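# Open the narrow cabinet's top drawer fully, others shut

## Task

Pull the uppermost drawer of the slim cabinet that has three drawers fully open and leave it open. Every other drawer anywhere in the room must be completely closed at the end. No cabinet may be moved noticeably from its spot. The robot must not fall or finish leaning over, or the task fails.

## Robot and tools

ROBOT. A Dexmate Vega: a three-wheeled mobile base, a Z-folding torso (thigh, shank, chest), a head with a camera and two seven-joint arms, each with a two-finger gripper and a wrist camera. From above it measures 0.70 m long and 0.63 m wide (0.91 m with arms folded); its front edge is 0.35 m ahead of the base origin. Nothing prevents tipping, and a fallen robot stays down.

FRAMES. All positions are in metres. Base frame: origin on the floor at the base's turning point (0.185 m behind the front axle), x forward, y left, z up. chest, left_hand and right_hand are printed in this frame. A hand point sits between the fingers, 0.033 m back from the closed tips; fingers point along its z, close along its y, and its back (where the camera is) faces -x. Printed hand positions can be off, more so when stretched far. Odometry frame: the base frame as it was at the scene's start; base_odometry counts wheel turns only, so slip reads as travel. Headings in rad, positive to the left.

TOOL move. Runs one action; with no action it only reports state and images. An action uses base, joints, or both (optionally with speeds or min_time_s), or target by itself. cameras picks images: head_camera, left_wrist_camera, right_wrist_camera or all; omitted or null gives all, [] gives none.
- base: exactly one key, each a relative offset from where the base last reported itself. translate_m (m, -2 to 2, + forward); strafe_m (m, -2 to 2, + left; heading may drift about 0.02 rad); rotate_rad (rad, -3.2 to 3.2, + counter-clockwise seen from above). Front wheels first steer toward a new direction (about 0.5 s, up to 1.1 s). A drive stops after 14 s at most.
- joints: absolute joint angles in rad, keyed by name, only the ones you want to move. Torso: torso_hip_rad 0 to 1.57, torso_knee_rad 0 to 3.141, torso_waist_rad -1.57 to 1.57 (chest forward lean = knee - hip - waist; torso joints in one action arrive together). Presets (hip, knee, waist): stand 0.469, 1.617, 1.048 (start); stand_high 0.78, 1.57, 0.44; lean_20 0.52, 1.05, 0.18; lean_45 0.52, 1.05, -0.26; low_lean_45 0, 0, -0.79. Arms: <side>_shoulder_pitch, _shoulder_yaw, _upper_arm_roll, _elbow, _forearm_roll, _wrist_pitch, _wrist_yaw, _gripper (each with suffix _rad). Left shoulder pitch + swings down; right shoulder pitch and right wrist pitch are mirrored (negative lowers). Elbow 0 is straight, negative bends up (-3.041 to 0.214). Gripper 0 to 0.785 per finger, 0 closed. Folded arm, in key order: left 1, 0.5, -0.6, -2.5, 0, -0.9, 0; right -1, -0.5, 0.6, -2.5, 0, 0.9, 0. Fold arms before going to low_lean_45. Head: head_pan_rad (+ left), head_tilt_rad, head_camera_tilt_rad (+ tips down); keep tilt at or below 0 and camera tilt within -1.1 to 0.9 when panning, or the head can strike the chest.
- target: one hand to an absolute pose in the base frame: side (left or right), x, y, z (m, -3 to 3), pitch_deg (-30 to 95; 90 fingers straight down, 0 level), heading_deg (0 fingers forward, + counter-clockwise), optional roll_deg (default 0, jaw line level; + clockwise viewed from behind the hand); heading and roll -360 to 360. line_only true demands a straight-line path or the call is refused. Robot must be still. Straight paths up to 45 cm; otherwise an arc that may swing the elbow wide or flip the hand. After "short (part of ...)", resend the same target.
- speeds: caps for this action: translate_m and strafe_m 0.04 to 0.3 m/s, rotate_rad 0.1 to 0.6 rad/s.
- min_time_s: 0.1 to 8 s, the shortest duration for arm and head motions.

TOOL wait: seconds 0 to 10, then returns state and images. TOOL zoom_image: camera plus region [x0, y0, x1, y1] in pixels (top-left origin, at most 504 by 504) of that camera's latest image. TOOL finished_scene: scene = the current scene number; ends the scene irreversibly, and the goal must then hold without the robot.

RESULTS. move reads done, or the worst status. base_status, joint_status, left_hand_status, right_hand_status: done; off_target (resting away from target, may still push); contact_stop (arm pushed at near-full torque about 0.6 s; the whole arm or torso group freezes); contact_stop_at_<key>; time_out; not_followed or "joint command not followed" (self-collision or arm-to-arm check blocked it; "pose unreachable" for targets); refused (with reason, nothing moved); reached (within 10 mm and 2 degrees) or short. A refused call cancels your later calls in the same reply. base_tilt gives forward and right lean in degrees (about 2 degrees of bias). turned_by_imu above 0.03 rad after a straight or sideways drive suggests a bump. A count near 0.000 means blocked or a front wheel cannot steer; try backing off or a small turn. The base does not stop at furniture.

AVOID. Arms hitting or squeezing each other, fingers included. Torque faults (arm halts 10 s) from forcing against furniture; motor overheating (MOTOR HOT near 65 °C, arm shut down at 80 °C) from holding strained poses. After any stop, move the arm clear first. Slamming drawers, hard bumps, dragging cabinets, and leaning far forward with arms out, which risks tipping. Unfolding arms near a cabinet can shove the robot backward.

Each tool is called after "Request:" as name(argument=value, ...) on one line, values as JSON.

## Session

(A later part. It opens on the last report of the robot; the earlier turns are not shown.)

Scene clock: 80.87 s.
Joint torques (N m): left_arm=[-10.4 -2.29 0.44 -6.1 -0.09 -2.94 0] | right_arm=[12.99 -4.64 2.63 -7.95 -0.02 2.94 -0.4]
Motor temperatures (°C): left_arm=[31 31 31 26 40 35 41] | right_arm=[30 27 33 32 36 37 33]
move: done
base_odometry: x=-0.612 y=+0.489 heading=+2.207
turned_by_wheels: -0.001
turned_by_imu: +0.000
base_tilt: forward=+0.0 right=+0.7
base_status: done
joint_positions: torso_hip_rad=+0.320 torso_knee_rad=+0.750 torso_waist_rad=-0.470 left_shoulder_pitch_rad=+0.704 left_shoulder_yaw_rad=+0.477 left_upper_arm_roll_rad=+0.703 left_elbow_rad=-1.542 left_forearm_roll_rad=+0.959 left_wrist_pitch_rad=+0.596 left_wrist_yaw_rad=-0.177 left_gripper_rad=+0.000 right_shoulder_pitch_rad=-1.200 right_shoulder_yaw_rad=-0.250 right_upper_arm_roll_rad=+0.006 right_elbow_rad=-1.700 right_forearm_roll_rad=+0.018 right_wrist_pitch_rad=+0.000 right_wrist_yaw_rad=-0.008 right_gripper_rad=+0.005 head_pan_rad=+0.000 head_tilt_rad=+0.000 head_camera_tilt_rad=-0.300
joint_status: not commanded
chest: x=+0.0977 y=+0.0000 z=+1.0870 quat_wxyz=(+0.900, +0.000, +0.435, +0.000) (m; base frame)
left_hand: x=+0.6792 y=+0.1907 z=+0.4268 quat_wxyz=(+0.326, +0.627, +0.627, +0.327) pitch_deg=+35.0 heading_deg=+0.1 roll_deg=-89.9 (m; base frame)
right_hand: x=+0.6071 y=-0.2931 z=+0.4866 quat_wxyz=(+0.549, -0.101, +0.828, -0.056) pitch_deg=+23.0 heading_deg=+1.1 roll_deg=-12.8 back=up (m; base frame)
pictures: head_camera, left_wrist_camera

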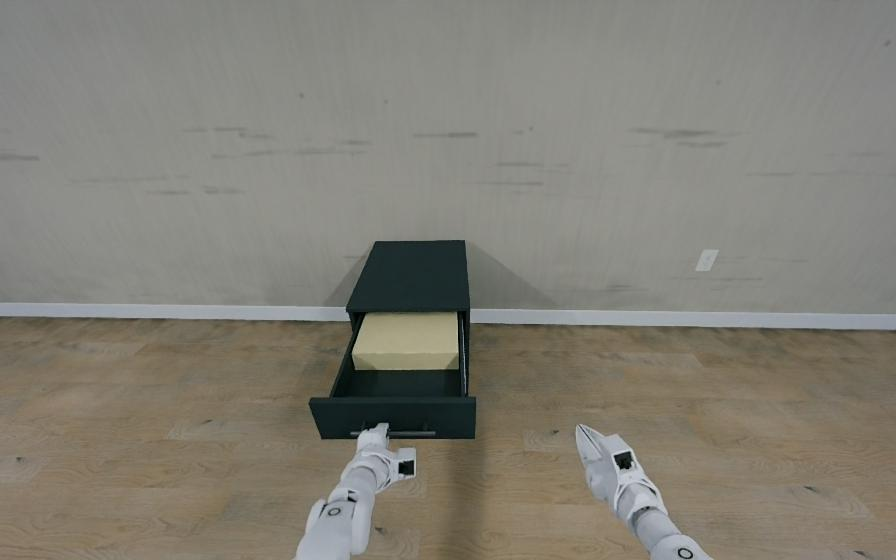

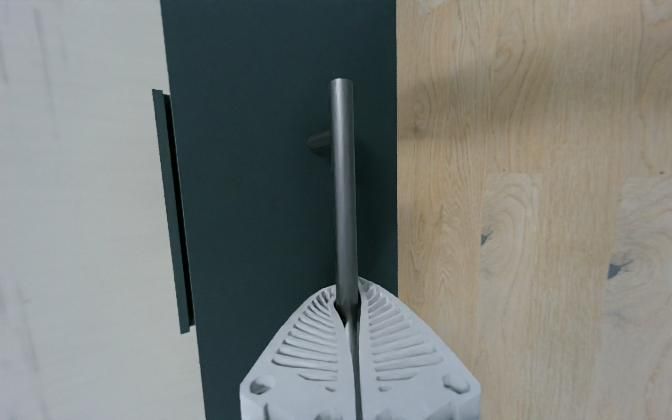

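Request:
move(base={"translate_m": -0.05}, speeds={"translate_m": 0.04}, cameras=["head_camera", "left_wrist_camera"])

Scene clock: 83.07 s.
Joint torques (N m): left_arm=[11.9 -1.13 4.48 1.74 -3.69 0.27 -3.91] | right_arm=[14.1 -4.15 2.72 -7.37 0.09 2.85 -0.44]
Motor temperatures (°C): left_arm=[31 31 31 26 40 35 41] | right_arm=[30 27 33 32 36 37 33]
move: done
base_odometry: x=-0.583 y=+0.449 heading=+2.206
turned_by_wheels: -0.001
turned_by_imu: -0.001
base_tilt: forward=+0.0 right=+0.7
base_status: done
joint_positions: torso_hip_rad=+0.320 torso_knee_rad=+0.750 torso_waist_rad=-0.470 left_shoulder_pitch_rad=+0.703 left_shoulder_yaw_rad=+0.477 left_upper_arm_roll_rad=+0.702 left_elbow_rad=-1.543 left_forearm_roll_rad=+0.960 left_wrist_pitch_rad=+0.595 left_wrist_yaw_rad=-0.176 left_gripper_rad=+0.000 right_shoulder_pitch_rad=-1.200 right_shoulder_yaw_rad=-0.250 right_upper_arm_roll_rad=+0.006 right_elbow_rad=-1.700 right_forearm_roll_rad=+0.018 right_wrist_pitch_rad=+0.000 right_wrist_yaw_rad=-0.008 right_gripper_rad=+0.005 head_pan_rad=+0.000 head_tilt_rad=+0.000 head_camera_tilt_rad=-0.300
joint_status: not commanded
chest: x=+0.0975 y=+0.0000 z=+1.0871 quat_wxyz=(+0.901, +0.000, +0.435, +0.000) (m; base frame)
left_hand: x=+0.6805 y=+0.1902 z=+0.4287 quat_wxyz=(+0.328, +0.627, +0.626, +0.328) pitch_deg=+34.7 heading_deg=+0.0 roll_deg=-90.0 (m; base frame)
right_hand: x=+0.6071 y=-0.2931 z=+0.4870 quat_wxyz=(+0.549, -0.101, +0.828, -0.056) pitch_deg=+23.0 heading_deg=+1.1 roll_deg=-12.8 back=up (m; base frame)
pictures: head_camera, left_wrist_camera

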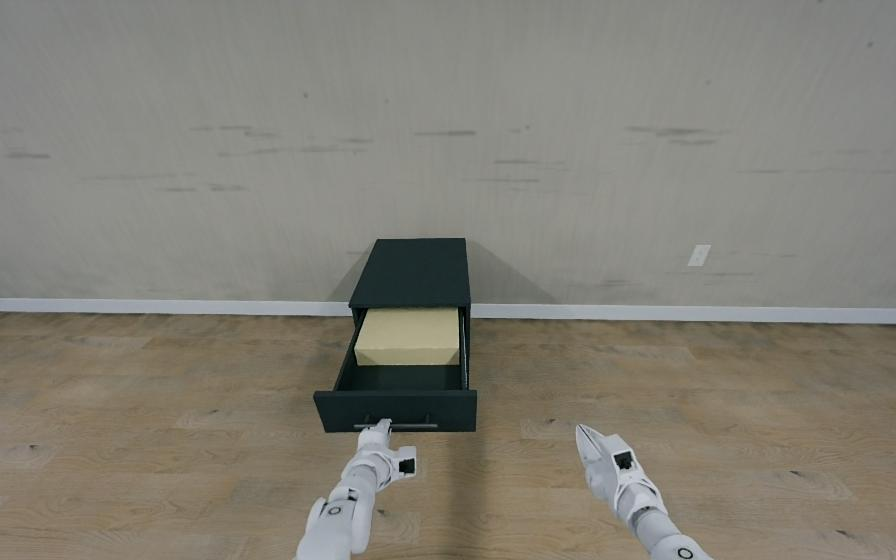

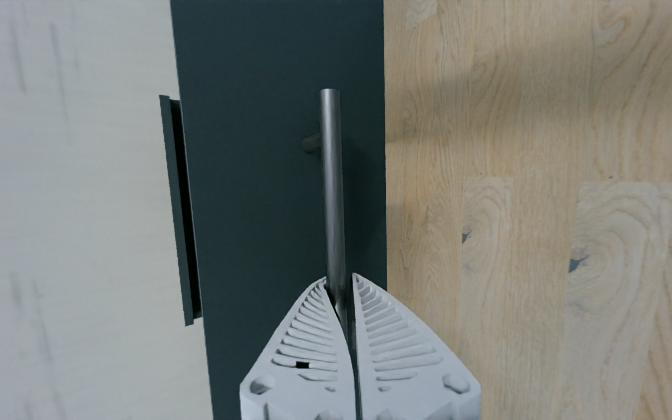

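Request:
move(joints={"left_gripper_rad": 0.1}, min_time_s=1.0, cameras=["head_camera", "left_wrist_camera"])

"min_time_s" has no arm or head joint beside it: it slows only arm and head motions. Command such a joint too, or leave it out
Scene clock: 83.43 s.
Joint torques (N m): left_arm=[10.24 0.18 4.5 0.99 -3.82 -0.83 -4.36] | right_arm=[15.24 -4.73 2.2 -7.11 0.33 2.56 -0.45]
Motor temperatures (°C): left_arm=[31 31 31 26 40 35 41] | right_arm=[30 27 33 32 36 37 33]
base_odometry: x=-0.583 y=+0.449 heading=+2.206
turned_by_wheels: +0.000
turned_by_imu: +0.000
base_tilt: forward=+0.1 right=+0.7
base_status: done
joint_positions: torso_hip_rad=+0.320 torso_knee_rad=+0.750 torso_waist_rad=-0.470 left_shoulder_pitch_rad=+0.703 left_shoulder_yaw_rad=+0.477 left_upper_arm_roll_rad=+0.702 left_elbow_rad=-1.543 left_forearm_roll_rad=+0.960 left_wrist_pitch_rad=+0.595 left_wrist_yaw_rad=-0.176 left_gripper_rad=+0.000 right_shoulder_pitch_rad=-1.200 right_shoulder_yaw_rad=-0.250 right_upper_arm_roll_rad=+0.006 right_elbow_rad=-1.700 right_forearm_roll_rad=+0.018 right_wrist_pitch_rad=+0.000 right_wrist_yaw_rad=-0.008 right_gripper_rad=+0.005 head_pan_rad=+0.000 head_tilt_rad=+0.000 head_camera_tilt_rad=-0.300
joint_status: not commanded
chest: x=+0.0975 y=+0.0000 z=+1.0871 quat_wxyz=(+0.901, +0.000, +0.435, +0.000) (m; base frame)
left_hand: x=+0.6805 y=+0.1902 z=+0.4287 quat_wxyz=(+0.328, +0.627, +0.626, +0.328) pitch_deg=+34.7 heading_deg=+0.0 roll_deg=-90.0 (m; base frame)
right_hand: x=+0.6071 y=-0.2931 z=+0.4870 quat_wxyz=(+0.549, -0.101, +0.828, -0.056) pitch_deg=+23.0 heading_deg=+1.1 roll_deg=-12.8 back=up (m; base frame)
pictures: none

Request:
move(base={"translate_m": 0.006}, speeds={"translate_m": 0.04}, cameras=["left_wrist_camera"])

Request:
move(joints={"left_gripper_rad": 0.1}, cameras=["head_camera", "left_wrist_camera"])

Scene clock: 84.60 s.
Joint torques (N m): left_arm=[7.35 0.1 3.59 2.58 -3.31 0.12 -3.6] | right_arm=[12.75 -5.92 2.88 -8.23 0.1 2.65 -0.51]
Motor temperatures (°C): left_arm=[31 31 31 26 40 35 41] | right_arm=[30 27 33 32 36 37 33]
move: done
base_odometry: x=-0.586 y=+0.453 heading=+2.205
turned_by_wheels: -0.001
turned_by_imu: -0.001
base_tilt: forward=+0.0 right=+0.8
base_status: done
joint_positions: torso_hip_rad=+0.320 torso_knee_rad=+0.750 torso_waist_rad=-0.470 left_shoulder_pitch_rad=+0.703 left_shoulder_yaw_rad=+0.477 left_upper_arm_roll_rad=+0.702 left_elbow_rad=-1.543 left_forearm_roll_rad=+0.960 left_wrist_pitch_rad=+0.595 left_wrist_yaw_rad=-0.176 left_gripper_rad=+0.000 right_shoulder_pitch_rad=-1.200 right_shoulder_yaw_rad=-0.250 right_upper_arm_roll_rad=+0.006 right_elbow_rad=-1.700 right_forearm_roll_rad=+0.018 right_wrist_pitch_rad=+0.000 right_wrist_yaw_rad=-0.008 right_gripper_rad=+0.005 head_pan_rad=+0.000 head_tilt_rad=+0.000 head_camera_tilt_rad=-0.300
joint_status: not commanded
chest: x=+0.0975 y=+0.0000 z=+1.0871 quat_wxyz=(+0.901, +0.000, +0.435, +0.000) (m; base frame)
left_hand: x=+0.6804 y=+0.1902 z=+0.4285 quat_wxyz=(+0.328, +0.627, +0.626, +0.328) pitch_deg=+34.8 heading_deg=+0.0 roll_deg=-90.0 (m; base frame)
right_hand: x=+0.6072 y=-0.2931 z=+0.4870 quat_wxyz=(+0.549, -0.101, +0.828, -0.056) pitch_deg=+23.0 heading_deg=+1.1 roll_deg=-12.8 back=up (m; base frame)
pictures: left_wrist_camera

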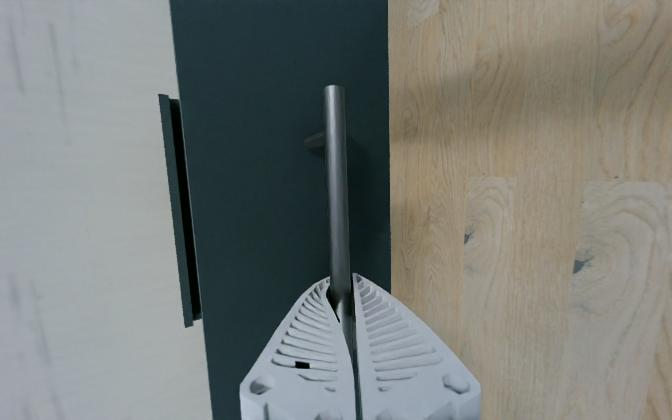

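Scene clock: 85.17 s.
Joint torques (N m): left_arm=[-4.41 -0.5 -1.31 -3.52 -0.12 0.01 -0.55] | right_arm=[15.23 -4.76 3.12 -7.47 0.01 3.3 -0.29]
Motor temperatures (°C): left_arm=[31 31 31 26 40 35 41] | right_arm=[30 27 33 32 36 37 33]
move: done
base_odometry: x=-0.586 y=+0.453 heading=+2.205
turned_by_wheels: +0.000
turned_by_imu: +0.000
base_tilt: forward=+0.1 right=+0.8
base_status: not commanded
joint_positions: torso_hip_rad=+0.320 torso_knee_rad=+0.750 torso_waist_rad=-0.470 left_shoulder_pitch_rad=+0.704 left_shoulder_yaw_rad=+0.477 left_upper_arm_roll_rad=+0.703 left_elbow_rad=-1.542 left_forearm_roll_rad=+0.959 left_wrist_pitch_rad=+0.595 left_wrist_yaw_rad=-0.177 left_gripper_rad=+0.100 right_shoulder_pitch_rad=-1.200 right_shoulder_yaw_rad=-0.250 right_upper_arm_roll_rad=+0.006 right_elbow_rad=-1.700 right_forearm_roll_rad=+0.018 right_wrist_pitch_rad=+0.000 right_wrist_yaw_rad=-0.008 right_gripper_rad=+0.005 head_pan_rad=+0.000 head_tilt_rad=+0.000 head_camera_tilt_rad=-0.300
joint_status: all done
chest: x=+0.0976 y=+0.0000 z=+1.0870 quat_wxyz=(+0.901, +0.000, +0.435, +0.000) (m; base frame)
left_hand: x=+0.6795 y=+0.1901 z=+0.4273 quat_wxyz=(+0.327, +0.627, +0.627, +0.327) pitch_deg=+34.9 heading_deg=+0.0 roll_deg=-90.0 (m; base frame)
right_hand: x=+0.6071 y=-0.2931 z=+0.4868 quat_wxyz=(+0.549, -0.101, +0.828, -0.056) pitch_deg=+23.0 heading_deg=+1.1 roll_deg=-12.8 back=up (m; base frame)
pictures: head_camera, left_wrist_camera

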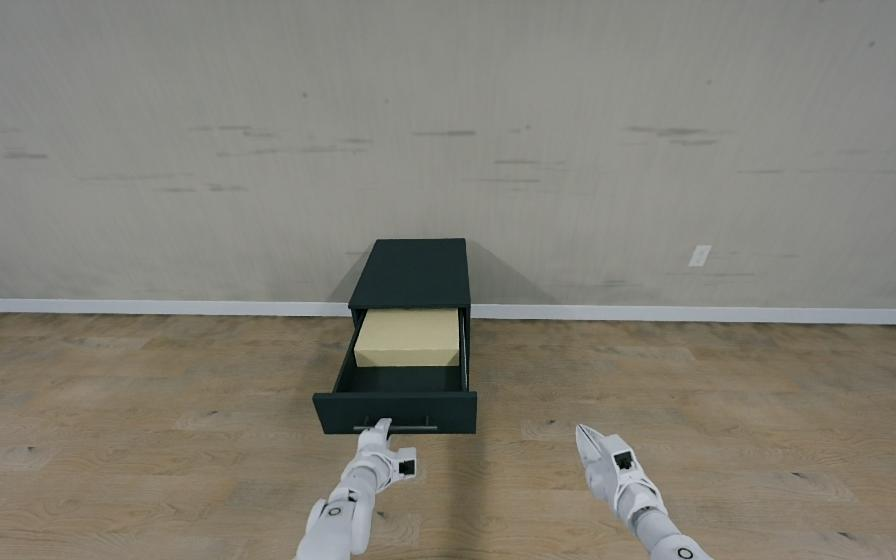

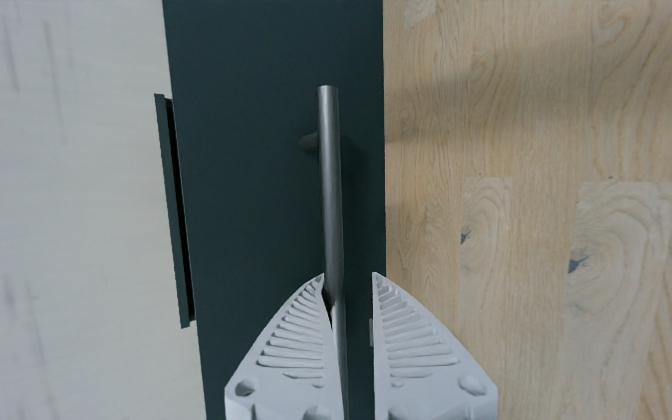

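Request:
move(target={"side": "left", "x": 0.63, "y": 0.19, "z": 0.464, "pitch_deg": 35, "heading_deg": 0, "roll_deg": -90, "line_only": true}, cameras=["head_camera", "left_wrist_camera"])

Scene clock: 87.90 s.
Joint torques (N m): left_arm=[-5.74 4.68 -9.18 -6.96 1.91 -0.24 0.7] | right_arm=[13.35 -5.17 2.88 -7.93 0.02 2.48 -0.41]
Motor temperatures (°C): left_arm=[31 31 31 26 40 35 41] | right_arm=[30 27 33 32 36 37 33]
move: done
base_odometry: x=-0.586 y=+0.453 heading=+2.205
turned_by_wheels: +0.000
turned_by_imu: +0.000
base_tilt: forward=+0.0 right=+0.7
base_status: not commanded
joint_positions: torso_hip_rad=+0.320 torso_knee_rad=+0.750 torso_waist_rad=-0.470 left_shoulder_pitch_rad=+0.854 left_shoulder_yaw_rad=+0.582 left_upper_arm_roll_rad=+0.686 left_elbow_rad=-1.828 left_forearm_roll_rad=+1.021 left_wrist_pitch_rad=+0.710 left_wrist_yaw_rad=-0.264 left_gripper_rad=+0.100 right_shoulder_pitch_rad=-1.200 right_shoulder_yaw_rad=-0.250 right_upper_arm_roll_rad=+0.006 right_elbow_rad=-1.700 right_forearm_roll_rad=+0.018 right_wrist_pitch_rad=+0.000 right_wrist_yaw_rad=-0.008 right_gripper_rad=+0.005 head_pan_rad=+0.000 head_tilt_rad=+0.000 head_camera_tilt_rad=-0.300
joint_status: not commanded
chest: x=+0.0978 y=+0.0000 z=+1.0870 quat_wxyz=(+0.900, +0.000, +0.435, +0.000) (m; base frame)
left_hand: x=+0.6306 y=+0.1899 z=+0.4632 quat_wxyz=(+0.326, +0.627, +0.627, +0.326) pitch_deg=+35.0 heading_deg=+0.0 roll_deg=+90.0 (m; base frame)
left_hand_status: reached (straight line, planned for 1.2 s): 1 mm and 0.0 deg off.
right_hand: x=+0.6071 y=-0.2931 z=+0.4866 quat_wxyz=(+0.549, -0.101, +0.828, -0.056) pitch_deg=+23.0 heading_deg=+1.1 roll_deg=-12.8 back=up (m; base frame)
pictures: head_camera, left_wrist_camera

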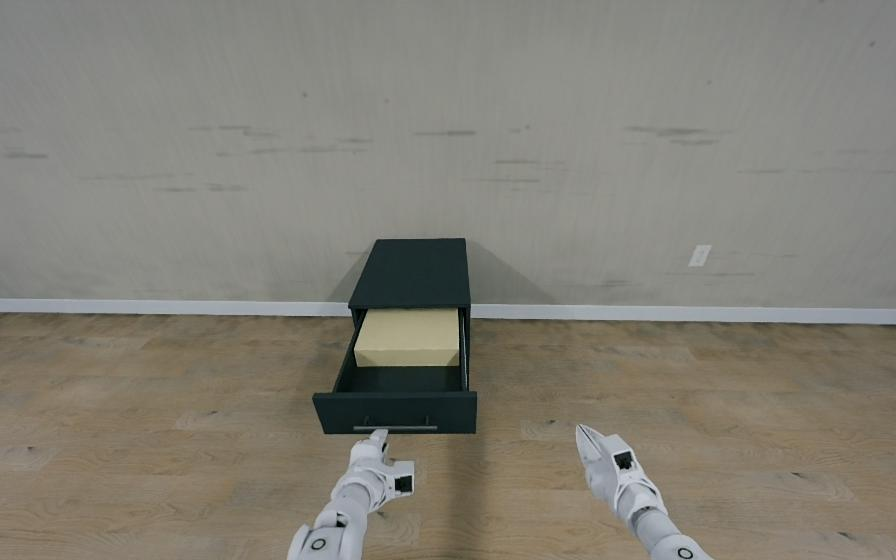

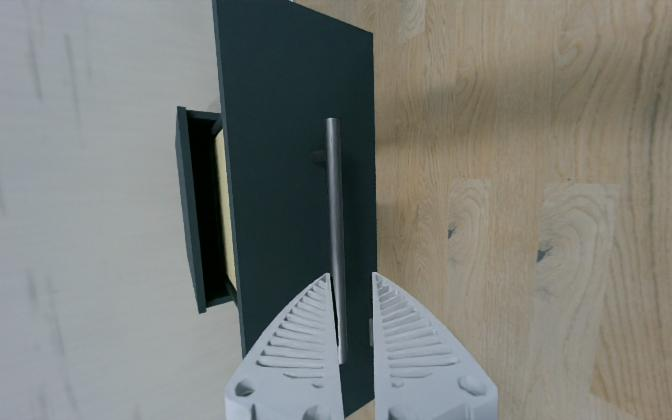

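Request:
move(base={"translate_m": -0.3}, cameras=[])

Request:
move(base={"rotate_rad": 1.6}, joints={"torso_hip_rad": 0.52, "torso_knee_rad": 1.05, "torso_waist_rad": -0.26, "head_camera_tilt_rad": -0.4}, cameras=["head_camera"])

Scene clock: 90.80 s.
Joint torques (N m): left_arm=[-5.18 3.53 -9.38 -7.09 2.26 0.37 0.76] | right_arm=[14.26 -4.88 3.36 -8.31 0.1 3.27 -0.55]
Motor temperatures (°C): left_arm=[31 31 31 26 40 35 41] | right_arm=[30 27 33 32 36 37 33]
move: done
base_odometry: x=-0.408 y=+0.212 heading=+2.204
turned_by_wheels: -0.001
turned_by_imu: +0.000
base_tilt: forward=+0.1 right=+0.8
base_status: done
joint_positions: torso_hip_rad=+0.320 torso_knee_rad=+0.750 torso_waist_rad=-0.470 left_shoulder_pitch_rad=+0.856 left_shoulder_yaw_rad=+0.583 left_upper_arm_roll_rad=+0.686 left_elbow_rad=-1.832 left_forearm_roll_rad=+1.021 left_wrist_pitch_rad=+0.712 left_wrist_yaw_rad=-0.265 left_gripper_rad=+0.100 right_shoulder_pitch_rad=-1.200 right_shoulder_yaw_rad=-0.250 right_upper_arm_roll_rad=+0.006 right_elbow_rad=-1.700 right_forearm_roll_rad=+0.018 right_wrist_pitch_rad=+0.000 right_wrist_yaw_rad=-0.008 right_gripper_rad=+0.005 head_pan_rad=+0.000 head_tilt_rad=+0.000 head_camera_tilt_rad=-0.300
joint_status: not commanded
chest: x=+0.0978 y=+0.0000 z=+1.0870 quat_wxyz=(+0.900, +0.000, +0.435, +0.000) (m; base frame)
left_hand: x=+0.6299 y=+0.1898 z=+0.4636 quat_wxyz=(+0.326, +0.627, +0.627, +0.326) pitch_deg=+35.0 heading_deg=+0.0 roll_deg=+90.0 (m; base frame)
right_hand: x=+0.6071 y=-0.2931 z=+0.4865 quat_wxyz=(+0.549, -0.101, +0.828, -0.056) pitch_deg=+23.0 heading_deg=+1.1 roll_deg=-12.8 back=up (m; base frame)
pictures: none
No camera images: "cameras" was empty.

Scene clock: 95.03 s.
Joint torques (N m): left_arm=[-8.85 3.82 -10.38 -6.97 1.77 0.09 0.77] | right_arm=[16.82 -6.02 3.35 -8.46 -0.02 3.5 -0.47]
Motor temperatures (°C): left_arm=[31 31 31 26 40 35 41] | right_arm=[30 27 33 32 36 37 33]
move: done
base_odometry: x=-0.408 y=+0.214 heading=-2.474
turned_by_wheels: +1.605
turned_by_imu: +1.593
base_tilt: forward=+0.0 right=+0.8
base_status: done
joint_positions: torso_hip_rad=+0.520 torso_knee_rad=+1.050 torso_waist_rad=-0.260 left_shoulder_pitch_rad=+0.856 left_shoulder_yaw_rad=+0.583 left_upper_arm_roll_rad=+0.686 left_elbow_rad=-1.832 left_forearm_roll_rad=+1.021 left_wrist_pitch_rad=+0.712 left_wrist_yaw_rad=-0.265 left_gripper_rad=+0.100 right_shoulder_pitch_rad=-1.200 right_shoulder_yaw_rad=-0.250 right_upper_arm_roll_rad=+0.006 right_elbow_rad=-1.700 right_forearm_roll_rad=+0.018 right_wrist_pitch_rad=+0.000 right_wrist_yaw_rad=-0.008 right_gripper_rad=+0.005 head_pan_rad=+0.000 head_tilt_rad=+0.000 head_camera_tilt_rad=-0.400
joint_status: all done
chest: x=+0.0408 y=+0.0000 z=+1.2163 quat_wxyz=(+0.923, +0.000, +0.385, +0.000) (m; base frame)
left_hand: x=+0.6380 y=+0.1899 z=+0.6551 quat_wxyz=(+0.360, +0.608, +0.608, +0.360) pitch_deg=+28.7 heading_deg=+0.0 roll_deg=+90.0 (m; base frame)
right_hand: x=+0.6128 y=-0.2931 z=+0.6754 quat_wxyz=(+0.594, -0.098, +0.796, -0.061) pitch_deg=+16.7 heading_deg=+1.1 roll_deg=-12.9 back=up (m; base frame)
pictures: head_camera

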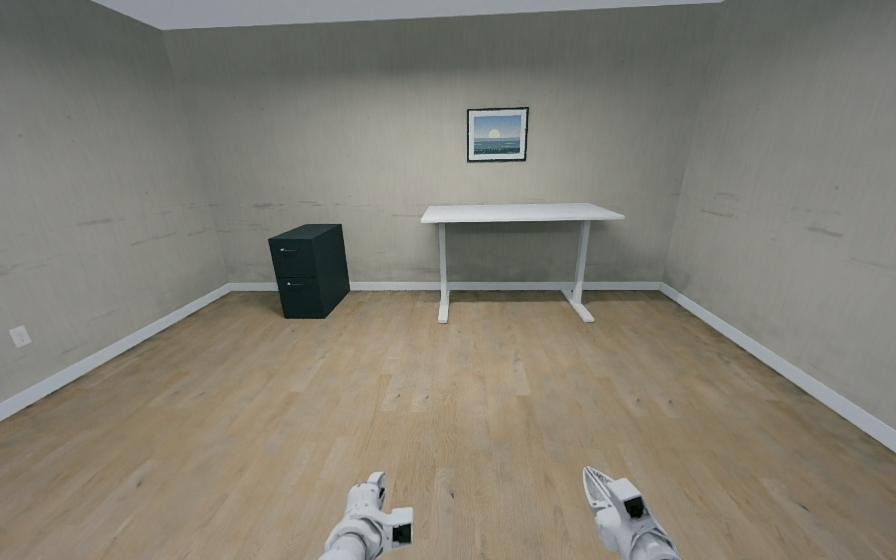

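Request:
zoom_image(camera="head_camera", region=[230, 200, 380, 340])

Request:
move(base={"rotate_rad": 1.4}, cameras=["head_camera"])

Scaled by 3.360 from the camera's 896x560 image, which has a finer 960x600 frame.

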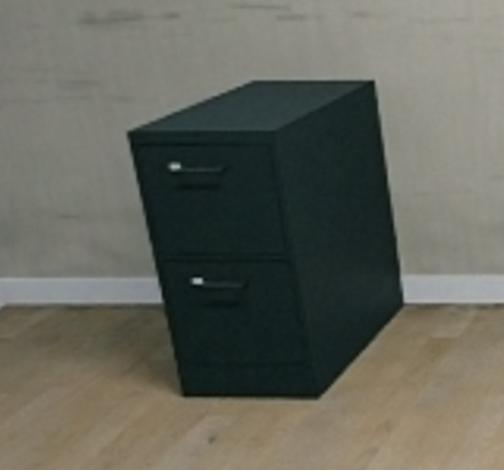

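Scene clock: 98.83 s.
Joint torques (N m): left_arm=[-7.87 3.96 -10.13 -6.62 1.99 0.08 0.65] | right_arm=[16.81 -5.52 3.08 -8.46 0.22 2.61 -0.31]
Motor temperatures (°C): left_arm=[31 31 31 26 40 35 41] | right_arm=[30 27 33 32 36 37 33]
move: done
base_odometry: x=-0.410 y=+0.214 heading=-1.070
turned_by_wheels: +1.404
turned_by_imu: +1.397
base_tilt: forward=+0.0 right=+0.8
base_status: done
joint_positions: torso_hip_rad=+0.520 torso_knee_rad=+1.050 torso_waist_rad=-0.260 left_shoulder_pitch_rad=+0.856 left_shoulder_yaw_rad=+0.583 left_upper_arm_roll_rad=+0.686 left_elbow_rad=-1.832 left_forearm_roll_rad=+1.021 left_wrist_pitch_rad=+0.712 left_wrist_yaw_rad=-0.265 left_gripper_rad=+0.100 right_shoulder_pitch_rad=-1.200 right_shoulder_yaw_rad=-0.250 right_upper_arm_roll_rad=+0.006 right_elbow_rad=-1.700 right_forearm_roll_rad=+0.018 right_wrist_pitch_rad=+0.000 right_wrist_yaw_rad=-0.008 right_gripper_rad=+0.005 head_pan_rad=+0.000 head_tilt_rad=+0.000 head_camera_tilt_rad=-0.400
joint_status: not commanded
chest: x=+0.0408 y=+0.0000 z=+1.2163 quat_wxyz=(+0.923, +0.000, +0.385, +0.000) (m; base frame)
left_hand: x=+0.6380 y=+0.1899 z=+0.6551 quat_wxyz=(+0.360, +0.608, +0.608, +0.360) pitch_deg=+28.7 heading_deg=+0.0 roll_deg=+90.0 (m; base frame)
right_hand: x=+0.6128 y=-0.2931 z=+0.6754 quat_wxyz=(+0.594, -0.098, +0.796, -0.061) pitch_deg=+16.7 heading_deg=+1.1 roll_deg=-12.9 back=up (m; base frame)
pictures: head_camera

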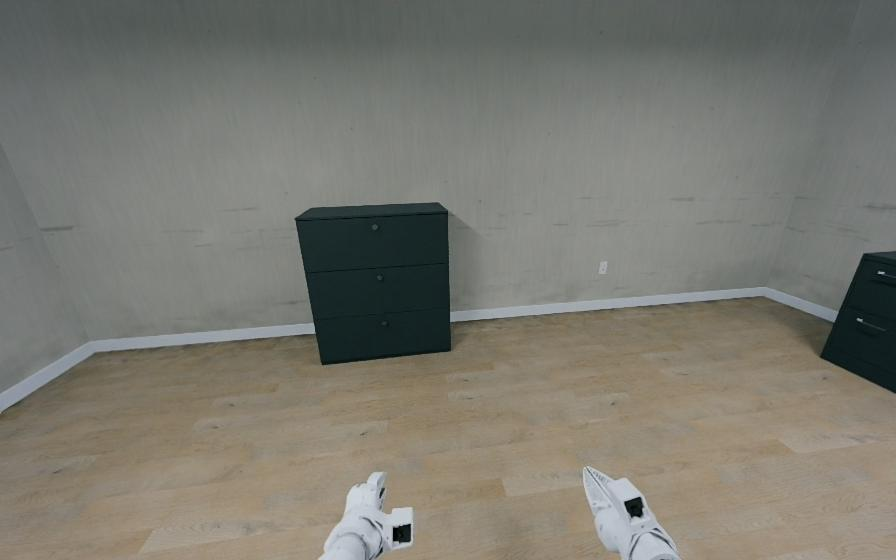

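Request:
zoom_image(camera="head_camera", region=[280, 190, 480, 380])

Request:
zoom_image(camera="head_camera", region=[800, 230, 896, 400])

Scaled by 2.520 from the camera's 896x560 image, which has a finer 960x600 frame.

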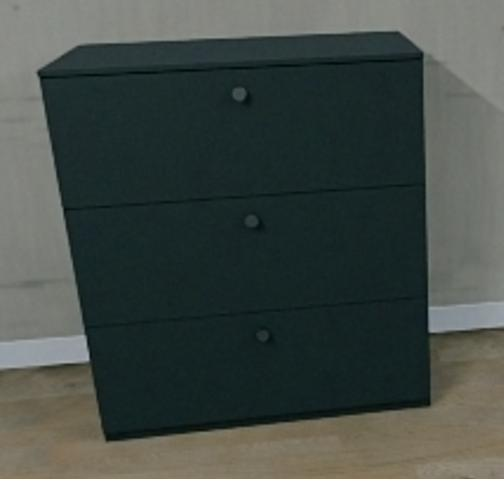

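Scaled by 2.965 from the camera's 896x560 image, which has a finer 960x600 frame.

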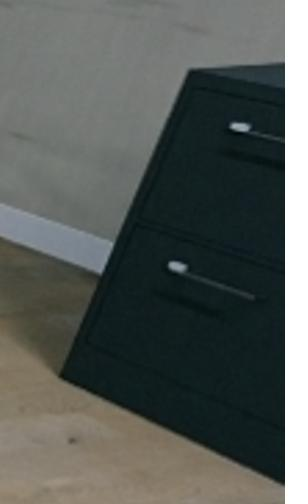

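Request:
finished_scene(scene=1)

The scene is finished: the task was done.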